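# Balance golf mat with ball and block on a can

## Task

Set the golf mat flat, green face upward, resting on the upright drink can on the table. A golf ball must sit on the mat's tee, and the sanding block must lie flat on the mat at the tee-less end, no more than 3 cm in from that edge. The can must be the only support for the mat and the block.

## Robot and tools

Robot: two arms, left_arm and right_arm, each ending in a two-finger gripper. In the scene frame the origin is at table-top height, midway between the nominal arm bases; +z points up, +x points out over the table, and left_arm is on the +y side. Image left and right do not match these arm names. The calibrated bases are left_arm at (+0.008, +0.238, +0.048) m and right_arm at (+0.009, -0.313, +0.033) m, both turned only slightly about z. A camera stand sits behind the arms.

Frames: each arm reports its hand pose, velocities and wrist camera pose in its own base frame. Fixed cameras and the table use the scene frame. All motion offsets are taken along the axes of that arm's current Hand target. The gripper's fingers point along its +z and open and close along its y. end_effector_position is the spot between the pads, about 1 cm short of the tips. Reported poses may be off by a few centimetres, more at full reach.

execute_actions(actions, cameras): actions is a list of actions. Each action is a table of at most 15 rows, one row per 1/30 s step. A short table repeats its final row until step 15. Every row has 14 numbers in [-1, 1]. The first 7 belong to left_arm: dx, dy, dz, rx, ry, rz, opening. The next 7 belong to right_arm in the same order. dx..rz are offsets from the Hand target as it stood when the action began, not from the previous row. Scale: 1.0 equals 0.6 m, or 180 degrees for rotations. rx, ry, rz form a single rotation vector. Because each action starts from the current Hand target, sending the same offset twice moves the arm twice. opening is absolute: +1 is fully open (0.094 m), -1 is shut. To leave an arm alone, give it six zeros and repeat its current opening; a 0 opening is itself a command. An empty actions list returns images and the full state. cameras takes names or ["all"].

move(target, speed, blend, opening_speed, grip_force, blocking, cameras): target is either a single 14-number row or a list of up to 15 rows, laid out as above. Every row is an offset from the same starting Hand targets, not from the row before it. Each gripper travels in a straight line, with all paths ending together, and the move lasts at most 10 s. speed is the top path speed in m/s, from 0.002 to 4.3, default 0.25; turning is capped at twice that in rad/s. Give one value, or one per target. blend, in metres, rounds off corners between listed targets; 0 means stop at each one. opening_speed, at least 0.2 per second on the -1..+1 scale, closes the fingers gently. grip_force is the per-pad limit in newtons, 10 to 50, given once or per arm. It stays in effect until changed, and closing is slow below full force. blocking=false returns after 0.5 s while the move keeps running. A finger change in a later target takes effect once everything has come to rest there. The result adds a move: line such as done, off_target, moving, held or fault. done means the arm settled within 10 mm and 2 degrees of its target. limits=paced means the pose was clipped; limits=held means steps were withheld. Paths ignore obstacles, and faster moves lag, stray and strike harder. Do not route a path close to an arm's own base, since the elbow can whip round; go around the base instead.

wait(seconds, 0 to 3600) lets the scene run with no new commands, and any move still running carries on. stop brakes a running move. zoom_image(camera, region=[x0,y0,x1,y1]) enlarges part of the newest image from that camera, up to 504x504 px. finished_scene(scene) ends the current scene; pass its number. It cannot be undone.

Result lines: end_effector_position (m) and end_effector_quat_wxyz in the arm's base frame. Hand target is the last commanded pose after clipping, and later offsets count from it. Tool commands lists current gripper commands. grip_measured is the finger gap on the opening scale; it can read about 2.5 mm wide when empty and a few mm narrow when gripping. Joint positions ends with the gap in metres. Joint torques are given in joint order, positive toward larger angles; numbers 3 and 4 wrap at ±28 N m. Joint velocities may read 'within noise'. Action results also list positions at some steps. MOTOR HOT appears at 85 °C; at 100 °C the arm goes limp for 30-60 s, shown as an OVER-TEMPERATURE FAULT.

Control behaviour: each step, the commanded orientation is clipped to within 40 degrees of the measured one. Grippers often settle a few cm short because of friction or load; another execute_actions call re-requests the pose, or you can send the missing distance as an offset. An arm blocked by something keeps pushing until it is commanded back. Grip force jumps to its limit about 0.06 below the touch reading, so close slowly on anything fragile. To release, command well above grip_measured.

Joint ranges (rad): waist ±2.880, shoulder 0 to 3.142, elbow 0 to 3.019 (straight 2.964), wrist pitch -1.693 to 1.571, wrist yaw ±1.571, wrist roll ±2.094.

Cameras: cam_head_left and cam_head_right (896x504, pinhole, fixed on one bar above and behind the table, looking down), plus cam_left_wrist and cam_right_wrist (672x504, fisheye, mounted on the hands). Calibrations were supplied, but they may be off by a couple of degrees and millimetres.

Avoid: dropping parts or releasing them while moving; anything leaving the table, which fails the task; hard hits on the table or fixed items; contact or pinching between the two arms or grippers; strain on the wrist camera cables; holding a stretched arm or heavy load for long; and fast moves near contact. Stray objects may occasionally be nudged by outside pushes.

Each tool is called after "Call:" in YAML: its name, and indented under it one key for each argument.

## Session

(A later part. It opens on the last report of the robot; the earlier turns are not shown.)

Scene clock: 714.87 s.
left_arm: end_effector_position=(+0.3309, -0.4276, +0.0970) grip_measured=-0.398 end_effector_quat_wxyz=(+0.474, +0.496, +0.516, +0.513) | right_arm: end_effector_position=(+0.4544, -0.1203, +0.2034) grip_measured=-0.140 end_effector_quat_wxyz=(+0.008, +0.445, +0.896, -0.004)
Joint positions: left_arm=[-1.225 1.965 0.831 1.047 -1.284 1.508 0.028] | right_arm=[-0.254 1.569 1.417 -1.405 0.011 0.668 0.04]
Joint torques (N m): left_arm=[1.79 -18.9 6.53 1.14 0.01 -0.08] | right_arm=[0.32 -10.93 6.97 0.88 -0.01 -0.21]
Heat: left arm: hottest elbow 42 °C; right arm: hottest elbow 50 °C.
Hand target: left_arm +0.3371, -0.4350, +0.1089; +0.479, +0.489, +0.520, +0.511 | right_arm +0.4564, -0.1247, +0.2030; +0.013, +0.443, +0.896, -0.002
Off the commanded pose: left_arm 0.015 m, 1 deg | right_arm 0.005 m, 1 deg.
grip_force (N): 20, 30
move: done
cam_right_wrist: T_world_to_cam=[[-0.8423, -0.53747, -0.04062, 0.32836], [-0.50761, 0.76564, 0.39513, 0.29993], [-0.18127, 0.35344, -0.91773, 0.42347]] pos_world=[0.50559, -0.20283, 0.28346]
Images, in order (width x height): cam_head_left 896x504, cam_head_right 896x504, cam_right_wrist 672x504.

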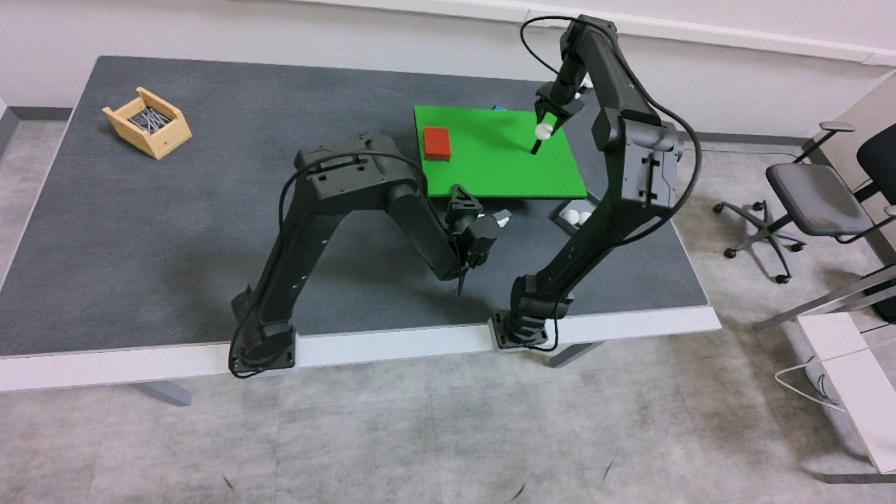

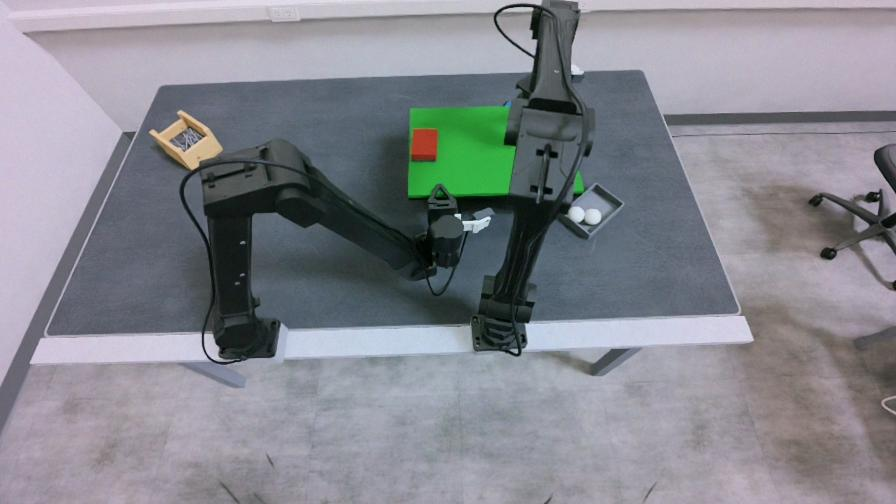

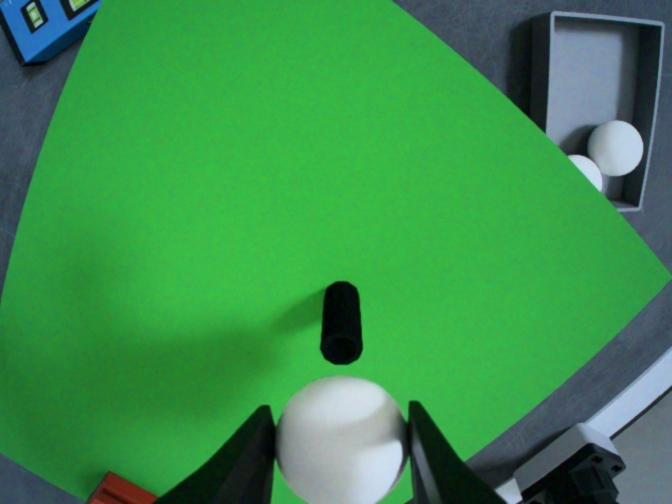

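Call:
zoom_image:
  camera: "cam_head_left"
  region: [524, 115, 564, 159]

Call:
zoom_image:
  camera: "cam_right_wrist"
  region: [250, 260, 440, 504]

Scaled by 11.455.

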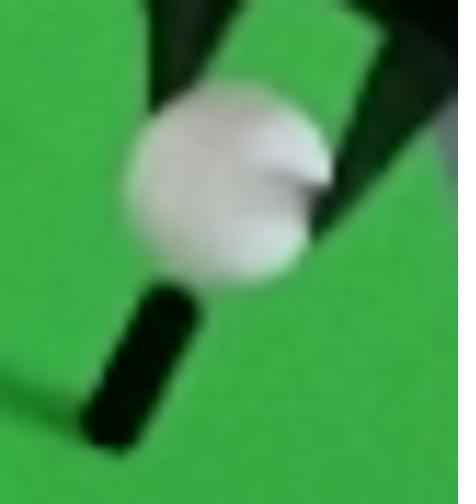

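Scaled by 2.066 from the camera's image (finer frame: 960x720).

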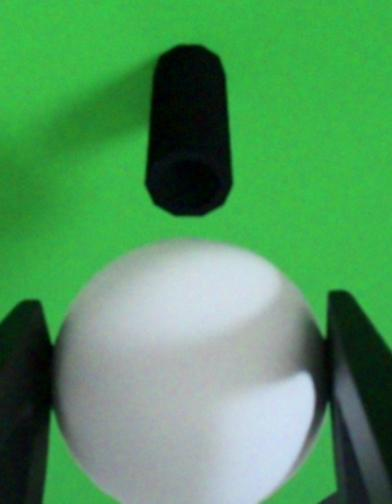

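Call:
move:
  target: [0,0,0,0,0,0,-0.4,-0.009,0.0004,0.0152,0,0,0,-0.3]
  speed: 0.05
  cameras: ["cam_right_wrist","cam_head_left"]

Call:
zoom_image:
  camera: "cam_head_left"
  region: [524, 115, 564, 159]

Call:
zoom_image:
  camera: "cam_right_wrist"
  region: [250, 260, 440, 504]

Scene clock: 731.07 s.
left_arm: end_effector_position=(+0.3309, -0.4276, +0.0970) grip_measured=-0.398 end_effector_quat_wxyz=(+0.474, +0.496, +0.516, +0.513) | right_arm: end_effector_position=(+0.4575, -0.1234, +0.1996) grip_measured=-0.140 end_effector_quat_wxyz=(+0.013, +0.444, +0.896, -0.003)
Joint positions: left_arm=[-1.225 1.965 0.831 1.047 -1.284 1.508 0.028] | right_arm=[-0.259 1.574 1.412 -1.384 0.011 0.661 0.04]
Joint torques (N m): left_arm=[1.9 -18.96 6.48 1.07 0.01 -0.08] | right_arm=[-0.32 -9.76 6.71 0.84 -0.1 -0.16]
Heat: left arm: hottest elbow 42 °C; right arm: hottest elbow 50 °C.
Hand target: left_arm +0.3371, -0.4350, +0.1089; +0.479, +0.489, +0.520, +0.511 | right_arm +0.4601, -0.1289, +0.1941; +0.013, +0.443, +0.896, -0.002
Off the commanded pose: left_arm 0.015 m, 1 deg | right_arm 0.008 m, 0 deg.
grip_force (N): 20, 30
move: done
cam_right_wrist: T_world_to_cam=[[-0.84099, -0.53886, -0.04858, 0.32996], [-0.51313, 0.76591, 0.3874, 0.30958], [-0.17155, 0.35073, -0.92063, 0.41743]] pos_world=[0.50796, -0.20572, 0.28039]
Images, in order (width x height): cam_head_left 896x504, cam_right_wrist 672x504.

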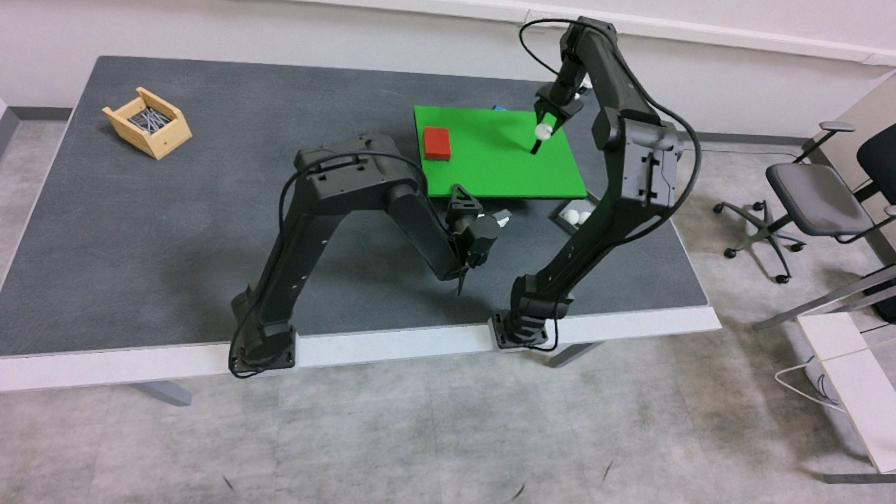

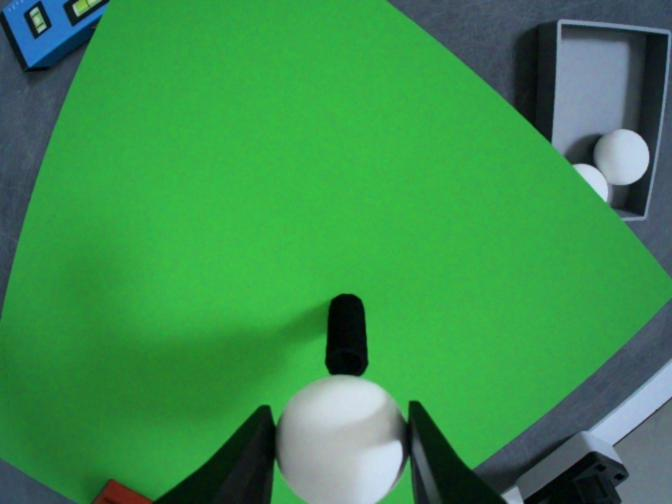

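Scaled by 11.455.

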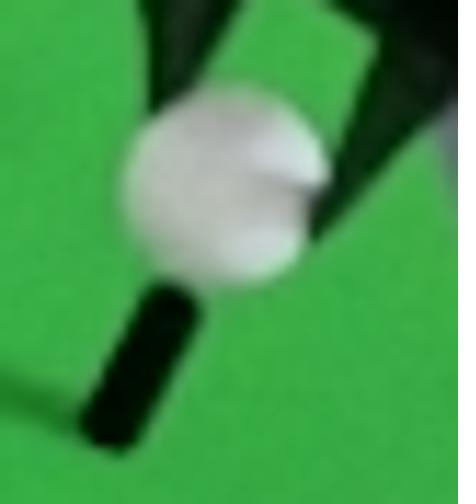

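Scaled by 2.066 from the camera's image (finer frame: 960x720).

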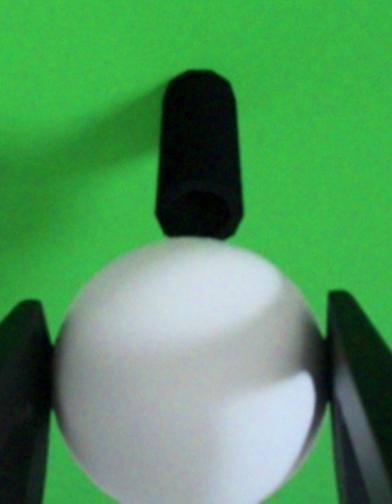

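Call:
move:
  target: [0,0,0,0,0,0,-0.4,-0.006,-0.0004,0.0133,0,0,0,-0.3]
  speed: 0.05
  cameras: ["cam_right_wrist","cam_head_left"]

Call:
zoom_image:
  camera: "cam_head_left"
  region: [524, 115, 564, 159]

Call:
zoom_image:
  camera: "cam_right_wrist"
  region: [250, 260, 440, 504]

Scene clock: 736.60 s.
left_arm: end_effector_position=(+0.3309, -0.4276, +0.0970) grip_measured=-0.398 end_effector_quat_wxyz=(+0.474, +0.496, +0.516, +0.513) | right_arm: end_effector_position=(+0.4596, -0.1267, +0.1906) grip_measured=-0.140 end_effector_quat_wxyz=(+0.012, +0.444, +0.896, -0.003)
Joint positions: left_arm=[-1.225 1.965 0.831 1.047 -1.284 1.508 0.028] | right_arm=[-0.264 1.587 1.403 -1.366 0.01 0.656 0.04]
Joint torques (N m): left_arm=[1.67 -18.55 6.5 1.21 0.03 -0.1] | right_arm=[-0.15 -9.58 6.89 1.01 -0.04 -0.19]
Heat: left arm: hottest elbow 42 °C; right arm: hottest elbow 49 °C.
Hand target: left_arm +0.3371, -0.4350, +0.1089; +0.479, +0.489, +0.520, +0.511 | right_arm +0.4622, -0.1320, +0.1862; +0.013, +0.443, +0.896, -0.002
Off the commanded pose: left_arm 0.015 m, 1 deg | right_arm 0.007 m, 0 deg.
grip_force (N): 20, 30
move: done
cam_right_wrist: T_world_to_cam=[[-0.84134, -0.53846, -0.04689, 0.32942], [-0.5118, 0.76577, 0.38942, 0.31569], [-0.17378, 0.35164, -0.91987, 0.41166]] pos_world=[0.51027, -0.20912, 0.27119]
Images, in order (width x height): cam_head_left 896x504, cam_right_wrist 672x504.

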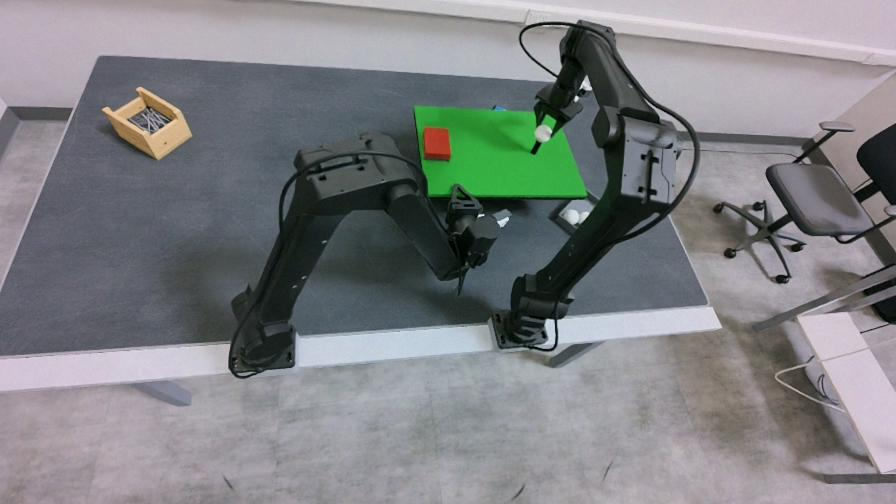

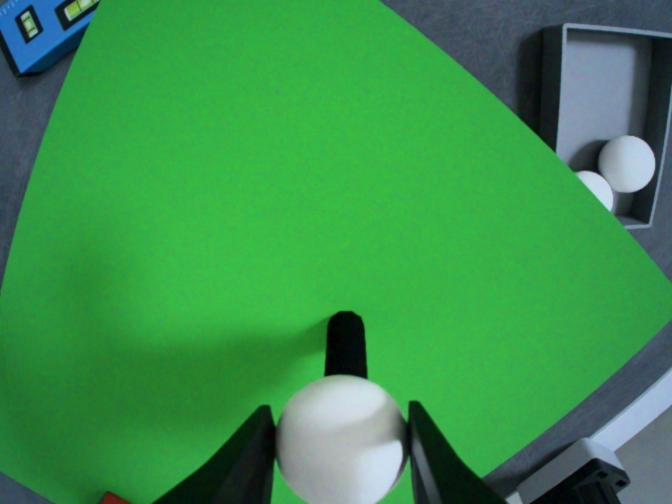

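Scaled by 11.455.

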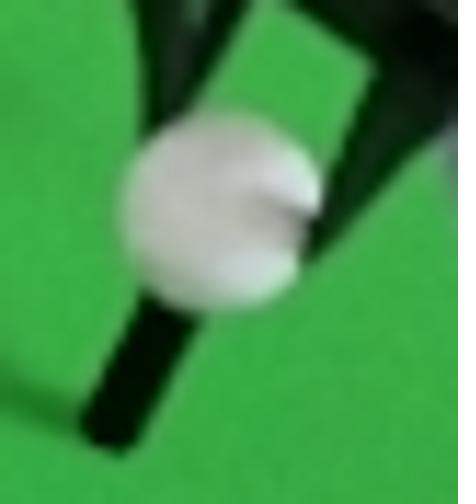

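Scaled by 2.066 from the camera's image (finer frame: 960x720).

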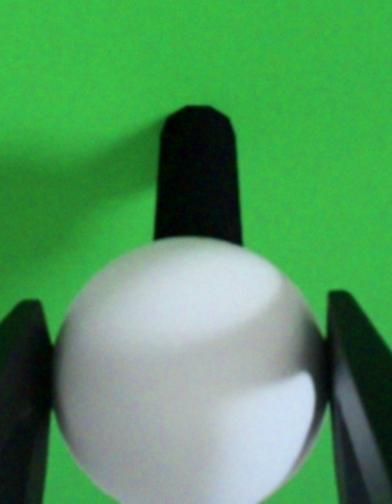

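Call:
move:
  target: [0,0,0,0,0,0,-0.4,-0.001,0,0.009,0,0,0,-0.3]
  speed: 0.03
  cameras: ["cam_right_wrist","cam_head_left","cam_left_wrist"]

Call:
zoom_image:
  camera: "cam_head_left"
  region: [524, 115, 564, 159]

Scene clock: 739.57 s.
left_arm: end_effector_position=(+0.3309, -0.4276, +0.0970) grip_measured=-0.398 end_effector_quat_wxyz=(+0.474, +0.496, +0.516, +0.513) | right_arm: end_effector_position=(+0.4603, -0.1269, +0.1863) grip_measured=-0.140 end_effector_quat_wxyz=(+0.013, +0.444, +0.896, -0.003)
Joint positions: left_arm=[-1.225 1.965 0.831 1.047 -1.284 1.508 0.028] | right_arm=[-0.264 1.589 1.395 -1.352 0.01 0.655 0.04]
Joint torques (N m): left_arm=[1.73 -18.9 6.5 1.11 0 -0.09] | right_arm=[0.5 -9.52 6.99 0.88 -0.08 -0.18]
Heat: left arm: hottest elbow 42 °C; right arm: hottest elbow 49 °C.
Hand target: left_arm +0.3371, -0.4350, +0.1089; +0.479, +0.489, +0.520, +0.511 | right_arm +0.4627, -0.1325, +0.1807; +0.013, +0.443, +0.896, -0.002
Off the commanded pose: left_arm 0.015 m, 1 deg | right_arm 0.008 m, 0 deg.
grip_force (N): 20, 30
move: done
cam_left_wrist: T_world_to_cam=[[0.02678, 0.1028, -0.99434, 0.13513], [-0.51023, 0.85677, 0.07483, 0.58108], [0.85962, 0.50534, 0.0754, 0.03217]] pos_world=[0.26522, -0.52801, 0.08846]
cam_right_wrist: T_world_to_cam=[[-0.84079, -0.53918, -0.04841, 0.32965], [-0.51329, 0.76558, 0.38784, 0.31881], [-0.17205, 0.35094, -0.92046, 0.40716]] pos_world=[0.51086, -0.20922, 0.26709]
Images, in order (width x height): cam_head_left 896x504, cam_left_wrist 672x504, cam_right_wrist 672x504.

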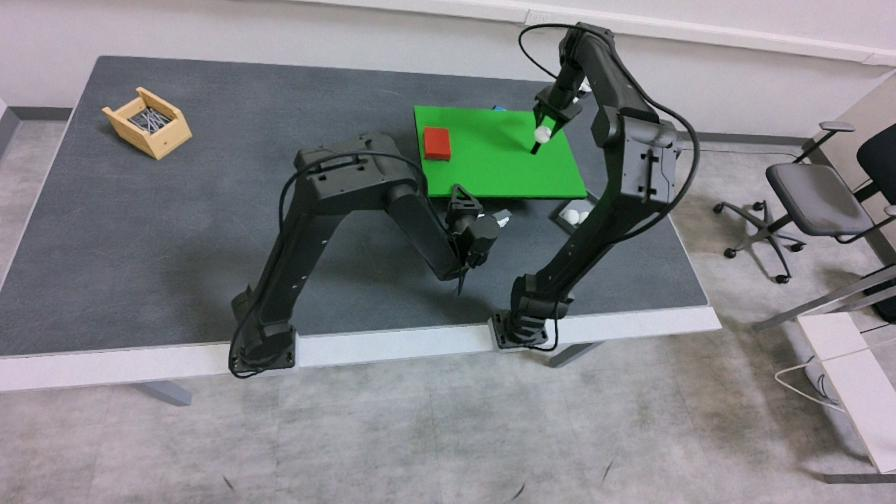

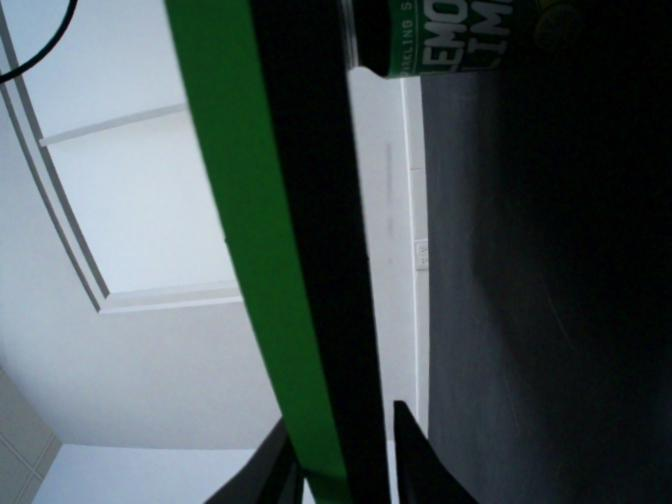

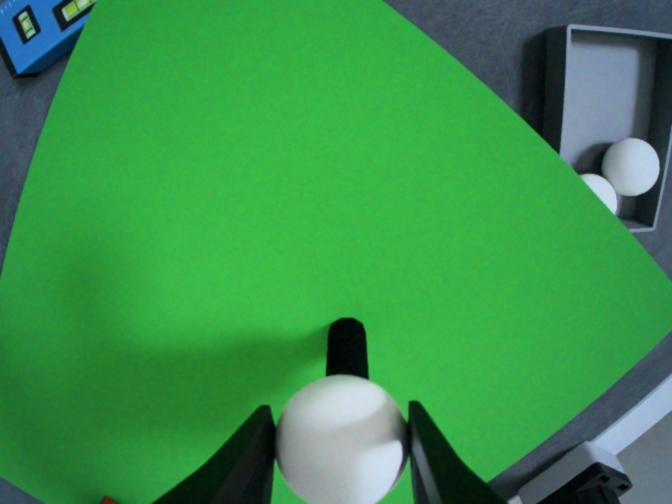

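Scaled by 11.455.

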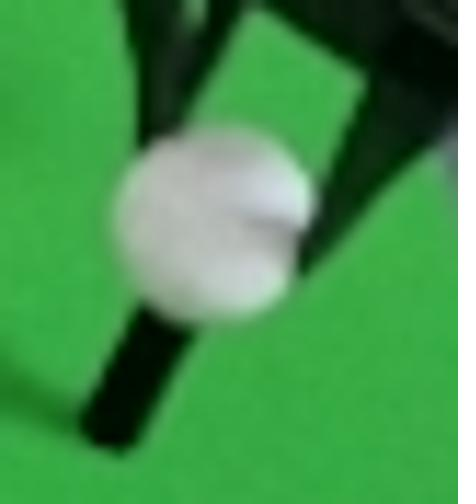

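Call:
move:
  target: [0,0,0,0,0,0,-0.4,0,0,0.005,0,0,0,-0.3]
  speed: 0.03
  cameras: ["cam_right_wrist","cam_head_left","cam_left_wrist"]

Call:
zoom_image:
  camera: "cam_head_left"
  region: [524, 115, 564, 159]

Scene clock: 741.50 s.
left_arm: end_effector_position=(+0.3309, -0.4276, +0.0970) grip_measured=-0.398 end_effector_quat_wxyz=(+0.474, +0.496, +0.516, +0.513) | right_arm: end_effector_position=(+0.4608, -0.1273, +0.1844) grip_measured=-0.140 end_effector_quat_wxyz=(+0.014, +0.444, +0.896, -0.002)
Joint positions: left_arm=[-1.225 1.965 0.831 1.047 -1.284 1.508 0.028] | right_arm=[-0.265 1.59 1.39 -1.344 0.01 0.655 0.04]
Joint torques (N m): left_arm=[1.9 -18.73 6.49 1.21 0.01 -0.09] | right_arm=[0.38 -9.17 6.54 0.9 -0.02 -0.16]
Heat: left arm: hottest elbow 42 °C; right arm: hottest elbow 49 °C.
Hand target: left_arm +0.3371, -0.4350, +0.1089; +0.479, +0.489, +0.520, +0.511 | right_arm +0.4628, -0.1326, +0.1777; +0.013, +0.443, +0.896, -0.002
Off the commanded pose: left_arm 0.015 m, 1 deg | right_arm 0.009 m, 0 deg.
grip_force (N): 20, 30
move: done
cam_left_wrist: T_world_to_cam=[[0.02678, 0.1028, -0.99434, 0.13513], [-0.51023, 0.85677, 0.07483, 0.58108], [0.85962, 0.50534, 0.0754, 0.03217]] pos_world=[0.26522, -0.52801, 0.08846]
cam_right_wrist: T_world_to_cam=[[-0.84067, -0.53919, -0.05047, 0.33005], [-0.51439, 0.76591, 0.38573, 0.32098], [-0.16933, 0.35024, -0.92123, 0.40441]] pos_world=[0.51105, -0.20952, 0.2654]
Images, in order (width x height): cam_head_left 896x504, cam_left_wrist 672x504, cam_right_wrist 672x504.

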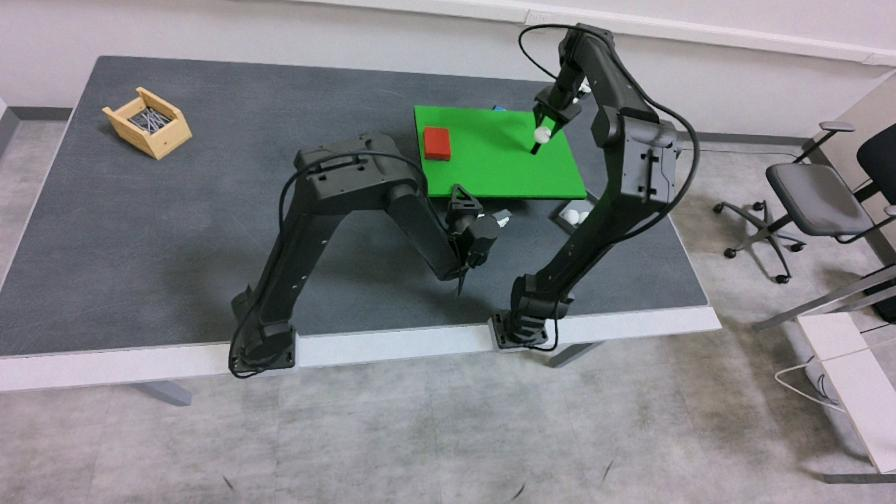

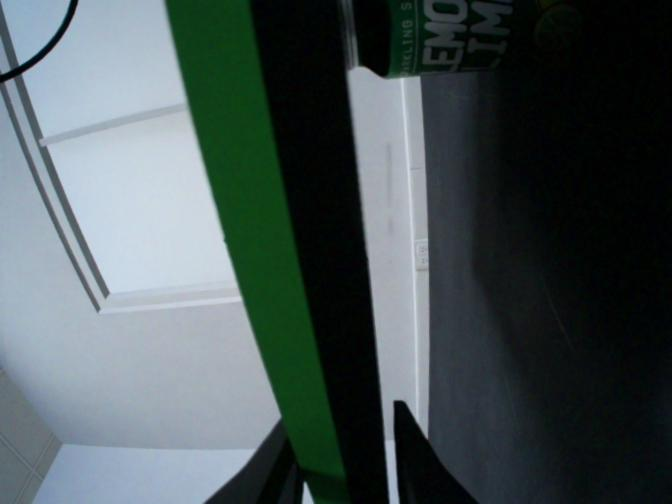

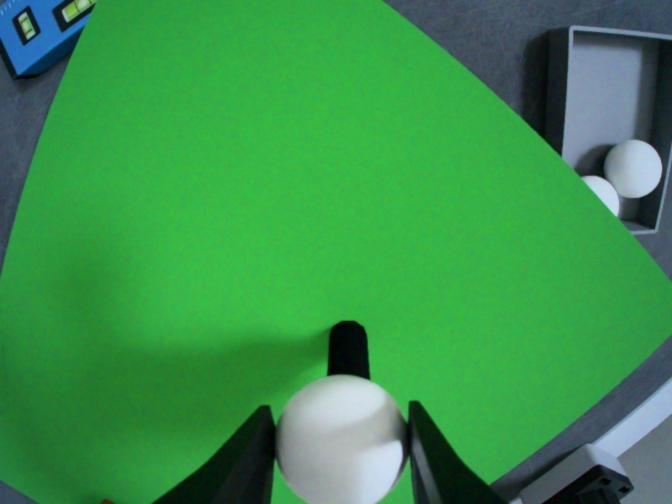

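Scaled by 11.455.

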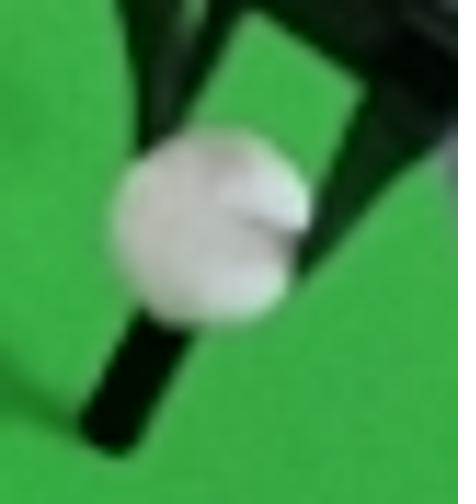

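Call:
move:
  target: [0,0,0,0,0,0,-0.4,-0.001,0,0.0045,0,0,0,-0.3]
  speed: 0.03
  cameras: ["cam_right_wrist","cam_head_left","cam_left_wrist"]

Call:
zoom_image:
  camera: "cam_head_left"
  region: [524, 115, 564, 159]

Scene clock: 743.57 s.
left_arm: end_effector_position=(+0.3309, -0.4276, +0.0970) grip_measured=-0.398 end_effector_quat_wxyz=(+0.474, +0.496, +0.516, +0.513) | right_arm: end_effector_position=(+0.4614, -0.1279, +0.1831) grip_measured=-0.140 end_effector_quat_wxyz=(+0.016, +0.444, +0.896, -0.002)
Joint positions: left_arm=[-1.225 1.965 0.831 1.047 -1.284 1.508 0.028] | right_arm=[-0.266 1.591 1.388 -1.338 0.01 0.654 0.04]
Joint torques (N m): left_arm=[1.85 -18.78 6.42 1.13 0.01 -0.09] | right_arm=[0.03 -9.88 6.49 0.88 -0.08 -0.21]
Heat: left arm: hottest elbow 42 °C; right arm: hottest elbow 49 °C.
Hand target: left_arm +0.3371, -0.4350, +0.1089; +0.479, +0.489, +0.520, +0.511 | right_arm +0.4633, -0.1331, +0.1751; +0.013, +0.443, +0.896, -0.002
Off the commanded pose: left_arm 0.015 m, 1 deg | right_arm 0.010 m, 0 deg.
grip_force (N): 20, 30
move: done
cam_left_wrist: T_world_to_cam=[[0.02678, 0.1028, -0.99434, 0.13513], [-0.51023, 0.85677, 0.07483, 0.58108], [0.85962, 0.50534, 0.0754, 0.03217]] pos_world=[0.26522, -0.52801, 0.08846]
cam_right_wrist: T_world_to_cam=[[-0.84071, -0.53894, -0.05245, 0.33063], [-0.51515, 0.76622, 0.38409, 0.32312], [-0.16681, 0.34993, -0.9218, 0.40244]] pos_world=[0.51155, -0.21022, 0.26421]
Images, in order (width x height): cam_head_left 896x504, cam_left_wrist 672x504, cam_right_wrist 672x504.

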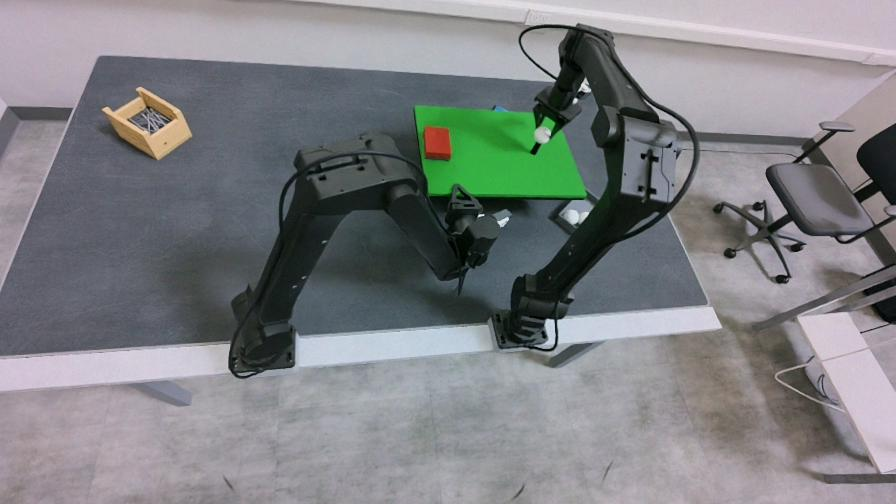

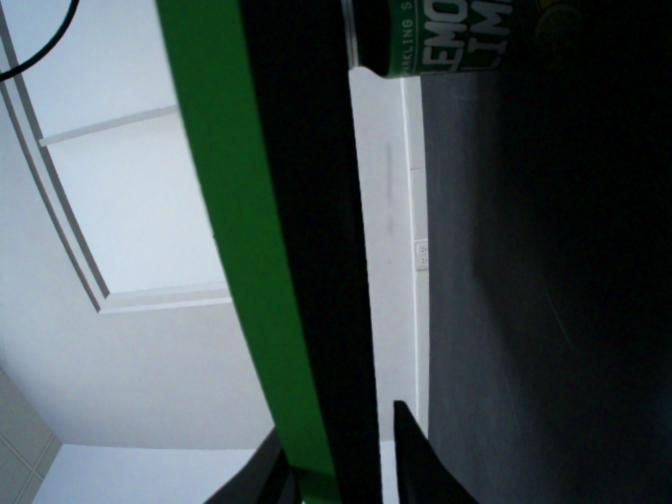

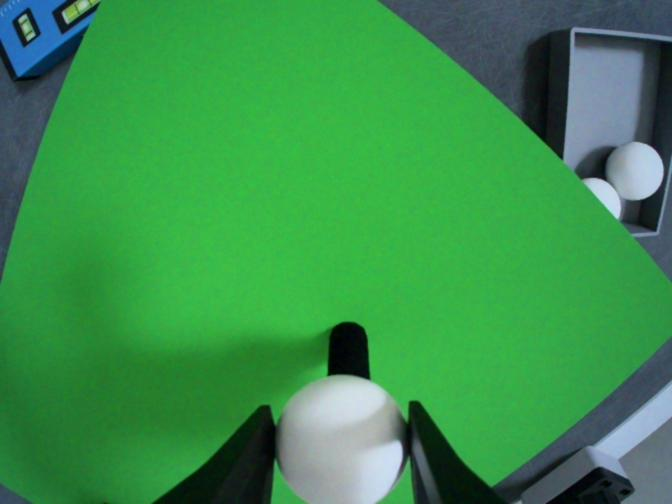

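Scaled by 11.455.

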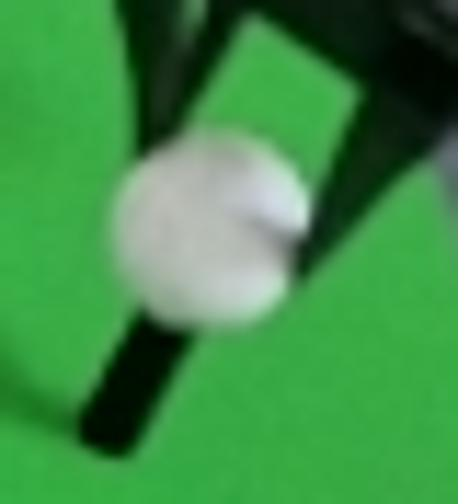

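Call:
move:
  target: [0,0,0,0,0,0,-0.4,0,0,-0.005,0,0,0,-0.3]
  speed: 0.03
  cameras: ["cam_left_wrist"]

Scene clock: 745.43 s.
left_arm: end_effector_position=(+0.3309, -0.4276, +0.0970) grip_measured=-0.398 end_effector_quat_wxyz=(+0.474, +0.496, +0.516, +0.513) | right_arm: end_effector_position=(+0.4615, -0.1280, +0.1831) grip_measured=-0.140 end_effector_quat_wxyz=(+0.016, +0.444, +0.896, -0.002)
Joint positions: left_arm=[-1.225 1.965 0.831 1.047 -1.284 1.508 0.028] | right_arm=[-0.266 1.591 1.388 -1.338 0.01 0.654 0.04]
Joint torques (N m): left_arm=[1.96 -18.9 6.52 1.18 0.01 -0.09] | right_arm=[0.44 -9.05 7.01 0.66 -0.01 -0.17]
Heat: left arm: hottest elbow 42 °C; right arm: hottest elbow 49 °C.
Hand target: left_arm +0.3371, -0.4350, +0.1089; +0.479, +0.489, +0.520, +0.511 | right_arm +0.4632, -0.1331, +0.1781; +0.013, +0.443, +0.896, -0.002
Off the commanded pose: left_arm 0.015 m, 1 deg | right_arm 0.007 m, 0 deg.
grip_force (N): 20, 30
move: done
cam_left_wrist: T_world_to_cam=[[0.02678, 0.1028, -0.99434, 0.13513], [-0.51023, 0.85677, 0.07483, 0.58108], [0.85962, 0.50534, 0.0754, 0.03217]] pos_world=[0.26522, -0.52801, 0.08846]

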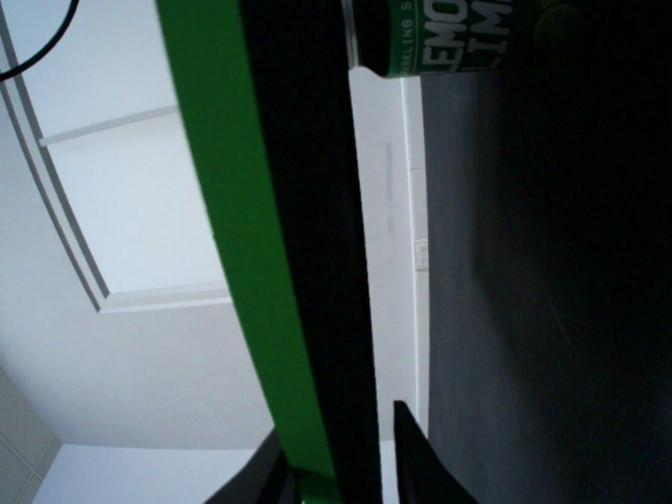

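Call:
move:
  target: [0,0,0,0,0,0,-0.4,0,0,-0.005,0,0,0,-0.3]
  speed: 0.03
  cameras: ["cam_left_wrist"]

Scene clock: 746.73 s.
left_arm: end_effector_position=(+0.3309, -0.4276, +0.0970) grip_measured=-0.398 end_effector_quat_wxyz=(+0.474, +0.496, +0.516, +0.513) | right_arm: end_effector_position=(+0.4615, -0.1280, +0.1831) grip_measured=-0.140 end_effector_quat_wxyz=(+0.016, +0.444, +0.896, -0.002)
Joint positions: left_arm=[-1.225 1.965 0.831 1.047 -1.284 1.508 0.028] | right_arm=[-0.266 1.591 1.388 -1.338 0.01 0.654 0.04]
Joint torques (N m): left_arm=[1.85 -19.08 6.52 1.17 -0.01 -0.09] | right_arm=[0.5 -9.7 7.71 0.27 -0.01 -0.18]
Heat: left arm: hottest elbow 42 °C; right arm: hottest elbow 49 °C.
Hand target: left_arm +0.3371, -0.4350, +0.1089; +0.479, +0.489, +0.520, +0.511 | right_arm +0.4631, -0.1331, +0.1811; +0.013, +0.443, +0.896, -0.002
Off the commanded pose: left_arm 0.015 m, 1 deg | right_arm 0.006 m, 0 deg.
grip_force (N): 20, 30
move: done
cam_left_wrist: T_world_to_cam=[[0.02678, 0.1028, -0.99434, 0.13513], [-0.51023, 0.85677, 0.07483, 0.58108], [0.85962, 0.50534, 0.0754, 0.03217]] pos_world=[0.26522, -0.52801, 0.08846]

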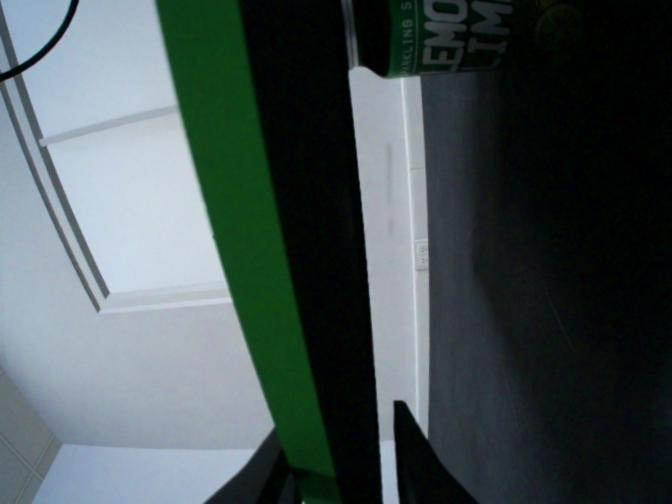

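Call:
move:
  target: [0,0,0,0,0,0,-0.4,0,0,-0.005,0,0,0,-0.3]
  speed: 0.03
  cameras: ["cam_left_wrist"]

Scene clock: 747.83 s.
left_arm: end_effector_position=(+0.3309, -0.4276, +0.0970) grip_measured=-0.398 end_effector_quat_wxyz=(+0.474, +0.496, +0.516, +0.513) | right_arm: end_effector_position=(+0.4615, -0.1280, +0.1831) grip_measured=-0.140 end_effector_quat_wxyz=(+0.016, +0.444, +0.896, -0.002)
Joint positions: left_arm=[-1.225 1.965 0.831 1.047 -1.284 1.508 0.028] | right_arm=[-0.266 1.591 1.388 -1.338 0.01 0.654 0.04]
Joint torques (N m): left_arm=[1.96 -18.96 6.56 1.22 0.02 -0.08] | right_arm=[0.44 -9.64 7.87 -0.03 -0.01 -0.24]
Heat: left arm: hottest elbow 42 °C; right arm: hottest elbow 49 °C.
Hand target: left_arm +0.3371, -0.4350, +0.1089; +0.479, +0.489, +0.520, +0.511 | right_arm +0.4631, -0.1330, +0.1841; +0.013, +0.443, +0.896, -0.002
Off the commanded pose: left_arm 0.015 m, 1 deg | right_arm 0.005 m, 0 deg.
grip_force (N): 20, 30
move: done
cam_left_wrist: T_world_to_cam=[[0.02678, 0.1028, -0.99434, 0.13513], [-0.51023, 0.85677, 0.07483, 0.58108], [0.85962, 0.50534, 0.0754, 0.03217]] pos_world=[0.26522, -0.52801, 0.08846]

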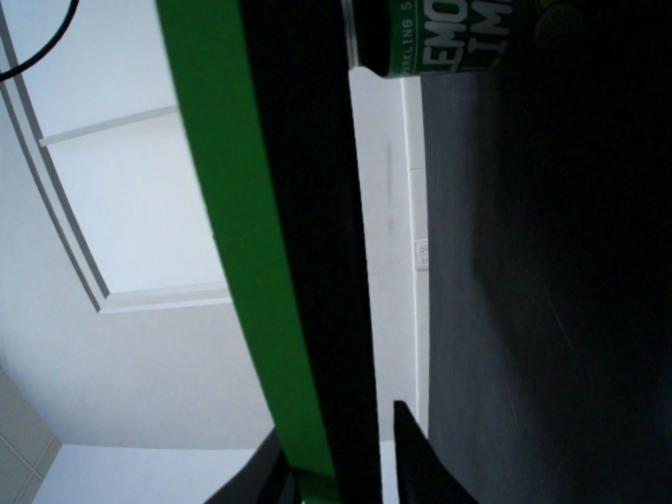

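Call:
move:
  target: [0,0,0,0,0,0,-0.4,0,0,-0.005,0,0,0,-0.3]
  speed: 0.03
  cameras: ["cam_left_wrist"]

Scene clock: 748.97 s.
left_arm: end_effector_position=(+0.3309, -0.4276, +0.0970) grip_measured=-0.398 end_effector_quat_wxyz=(+0.474, +0.496, +0.516, +0.513) | right_arm: end_effector_position=(+0.4604, -0.1277, +0.1830) grip_measured=-0.140 end_effector_quat_wxyz=(+0.014, +0.444, +0.896, -0.002)
Joint positions: left_arm=[-1.225 1.965 0.831 1.047 -1.284 1.508 0.028] | right_arm=[-0.266 1.591 1.388 -1.342 0.01 0.654 0.04]
Joint torques (N m): left_arm=[1.85 -18.9 6.53 1.03 0 -0.09] | right_arm=[0.62 -9.93 8.17 -0.18 -0.05 -0.18]
Heat: left arm: hottest elbow 42 °C; right arm: hottest elbow 49 °C.
Hand target: left_arm +0.3371, -0.4350, +0.1089; +0.479, +0.489, +0.520, +0.511 | right_arm +0.4630, -0.1330, +0.1871; +0.013, +0.443, +0.896, -0.002
Off the commanded pose: left_arm 0.015 m, 1 deg | right_arm 0.007 m, 0 deg.
grip_force (N): 20, 30
move: done
cam_left_wrist: T_world_to_cam=[[0.02678, 0.1028, -0.99434, 0.13513], [-0.51023, 0.85677, 0.07483, 0.58108], [0.85962, 0.50534, 0.0754, 0.03217]] pos_world=[0.26522, -0.52801, 0.08846]

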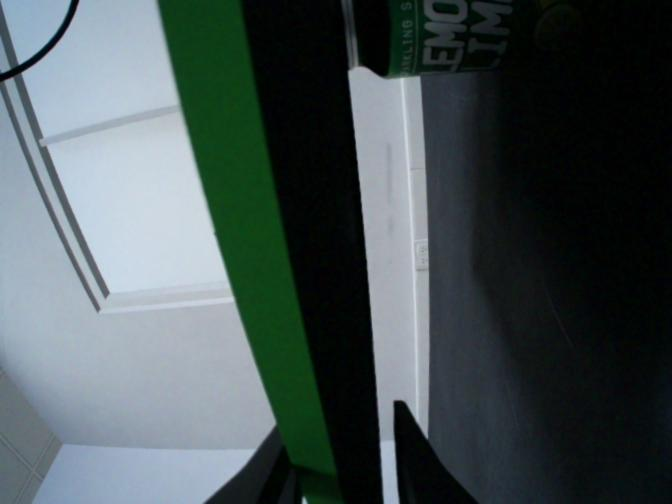

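Call:
move:
  target: [0,0,0,0,0,0,-0.4,0,0,-0.004,0,0,0,-0.3]
  speed: 0.03
  cameras: ["cam_left_wrist","cam_head_left","cam_right_wrist"]

Call:
zoom_image:
  camera: "cam_head_left"
  region: [524, 115, 564, 159]

Scene clock: 750.37 s.
left_arm: end_effector_position=(+0.3309, -0.4276, +0.0970) grip_measured=-0.398 end_effector_quat_wxyz=(+0.474, +0.496, +0.516, +0.513) | right_arm: end_effector_position=(+0.4589, -0.1272, +0.1830) grip_measured=-0.140 end_effector_quat_wxyz=(+0.010, +0.444, +0.896, -0.003)
Joint positions: left_arm=[-1.225 1.965 0.831 1.047 -1.284 1.508 0.028] | right_arm=[-0.266 1.591 1.388 -1.349 0.01 0.654 0.04]
Joint torques (N m): left_arm=[1.9 -18.96 6.54 1.13 0 -0.1] | right_arm=[0.5 -10.46 8.72 -0.34 -0.01 -0.19]
Heat: left arm: hottest elbow 42 °C; right arm: hottest elbow 49 °C.
Hand target: left_arm +0.3371, -0.4350, +0.1089; +0.479, +0.489, +0.520, +0.511 | right_arm +0.4630, -0.1329, +0.1895; +0.013, +0.443, +0.896, -0.002
Off the commanded pose: left_arm 0.015 m, 1 deg | right_arm 0.010 m, 0 deg.
grip_force (N): 20, 30
move: done
cam_left_wrist: T_world_to_cam=[[0.02678, 0.1028, -0.99434, 0.13513], [-0.51023, 0.85677, 0.07483, 0.58108], [0.85962, 0.50534, 0.0754, 0.03217]] pos_world=[0.26522, -0.52801, 0.08846]
cam_right_wrist: T_world_to_cam=[[-0.84124, -0.53877, -0.0453, 0.32778], [-0.51112, 0.76515, 0.39153, 0.31791], [-0.17628, 0.35253, -0.91905, 0.40585]] pos_world=[0.50977, -0.20972, 0.26338]
Images, in order (width x height): cam_head_left 896x504, cam_left_wrist 672x504, cam_right_wrist 672x504.

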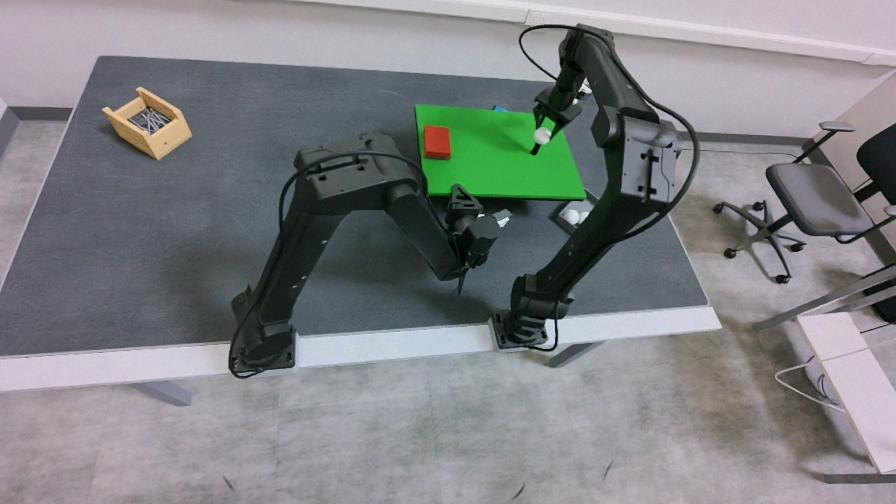

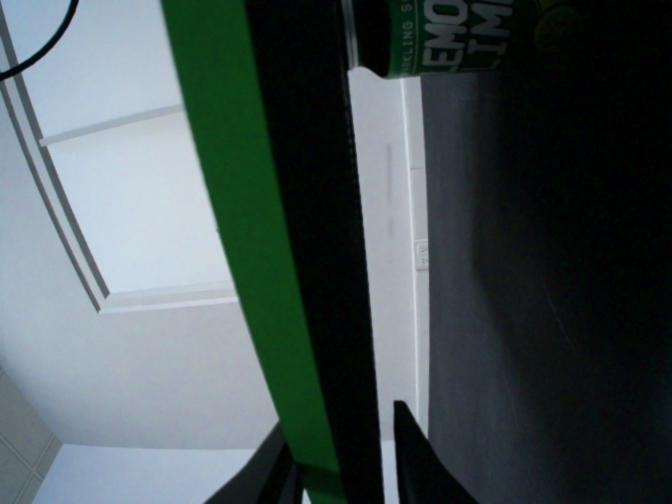

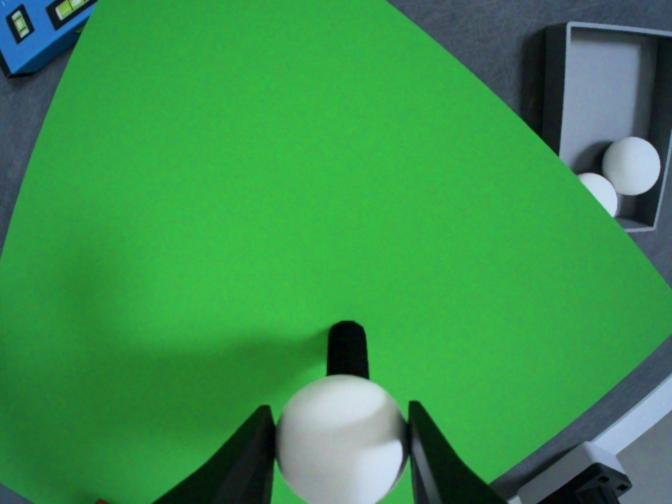

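Scaled by 11.455.

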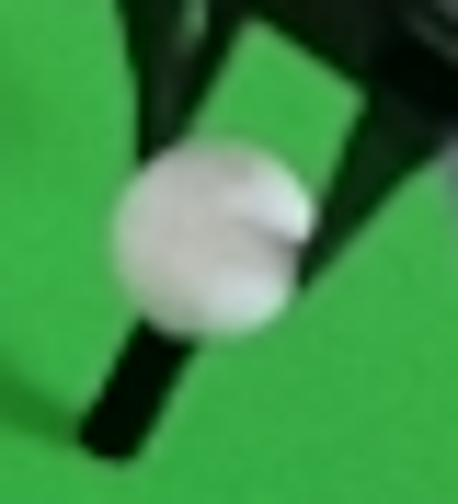

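Call:
move:
  target: [0,0,0,0,0,0,-0.4,0,0,0,0,0,0,0.1]
  opening_speed: 0.3
  cameras: ["cam_left_wrist","cam_head_left","cam_right_wrist"]

Call:
zoom_image:
  camera: "cam_head_left"
  region: [524, 115, 564, 159]

Scene clock: 753.67 s.
left_arm: end_effector_position=(+0.3309, -0.4276, +0.0970) grip_measured=-0.398 end_effector_quat_wxyz=(+0.474, +0.496, +0.516, +0.513) | right_arm: end_effector_position=(+0.4589, -0.1272, +0.1830) grip_measured=+0.097 end_effector_quat_wxyz=(+0.010, +0.444, +0.896, -0.003)
Joint positions: left_arm=[-1.225 1.965 0.831 1.047 -1.284 1.508 0.028] | right_arm=[-0.266 1.591 1.388 -1.349 0.01 0.654 0.052]
Joint torques (N m): left_arm=[2.02 -18.73 6.54 1.16 0.02 -0.09] | right_arm=[0.26 -10.34 8.59 -0.28 -0.03 -0.22]
Heat: left arm: hottest elbow 42 °C; right arm: hottest elbow 50 °C.
Hand target: left_arm +0.3371, -0.4350, +0.1089; +0.479, +0.489, +0.520, +0.511 | right_arm +0.4630, -0.1328, +0.1895; +0.013, +0.443, +0.896, -0.002
Off the commanded pose: left_arm 0.015 m, 1 deg | right_arm 0.010 m, 0 deg.
grip_force (N): 20, 30
move: done
cam_left_wrist: T_world_to_cam=[[0.02678, 0.1028, -0.99434, 0.13513], [-0.51023, 0.85677, 0.07483, 0.58108], [0.85962, 0.50534, 0.0754, 0.03217]] pos_world=[0.26522, -0.52801, 0.08846]
cam_right_wrist: T_world_to_cam=[[-0.84119, -0.53881, -0.04561, 0.32788], [-0.51123, 0.76496, 0.39176, 0.31778], [-0.1762, 0.35286, -0.91893, 0.40581]] pos_world=[0.50977, -0.20962, 0.26338]
Images, in order (width x height): cam_head_left 896x504, cam_left_wrist 672x504, cam_right_wrist 672x504.

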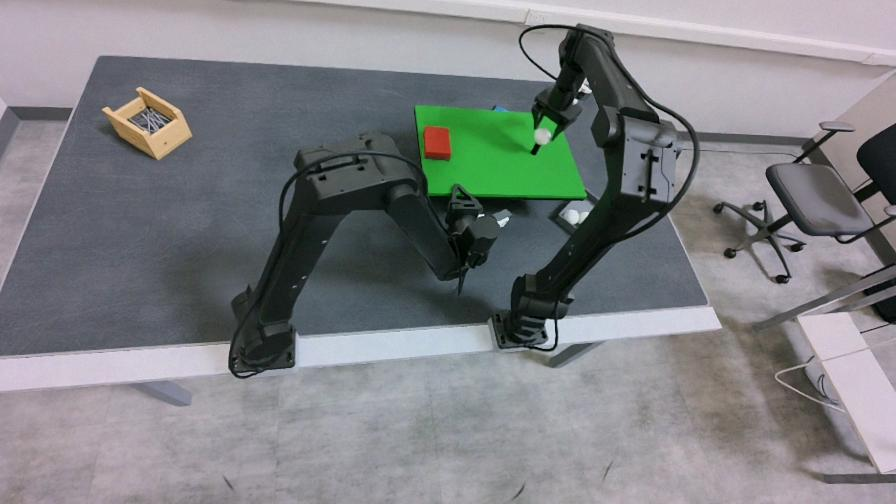

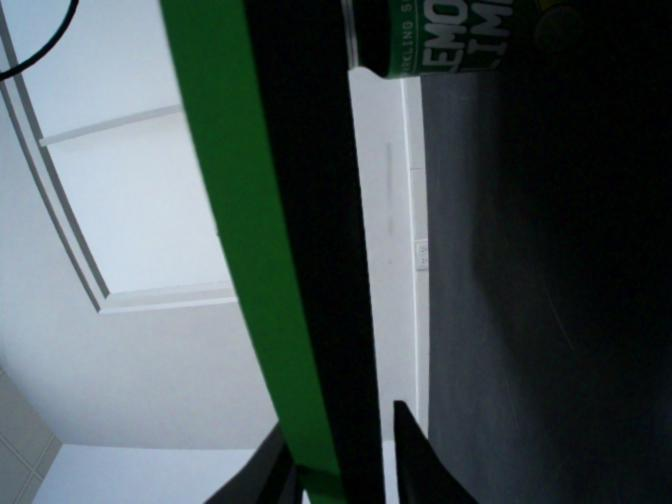

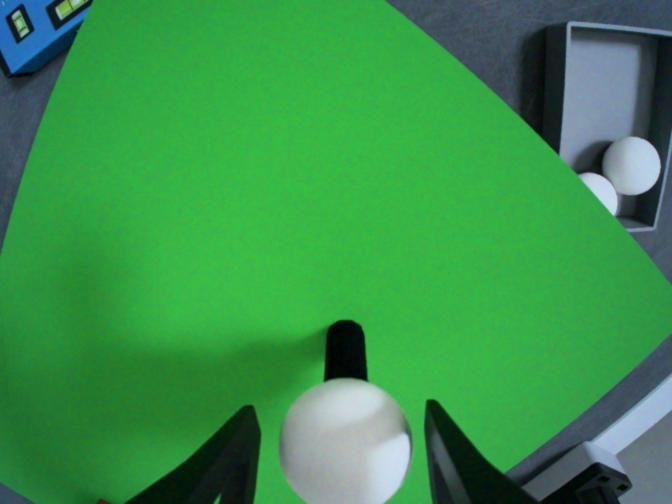

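Scaled by 11.455.

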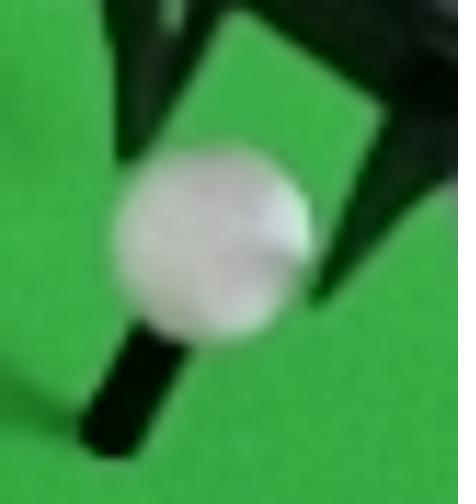

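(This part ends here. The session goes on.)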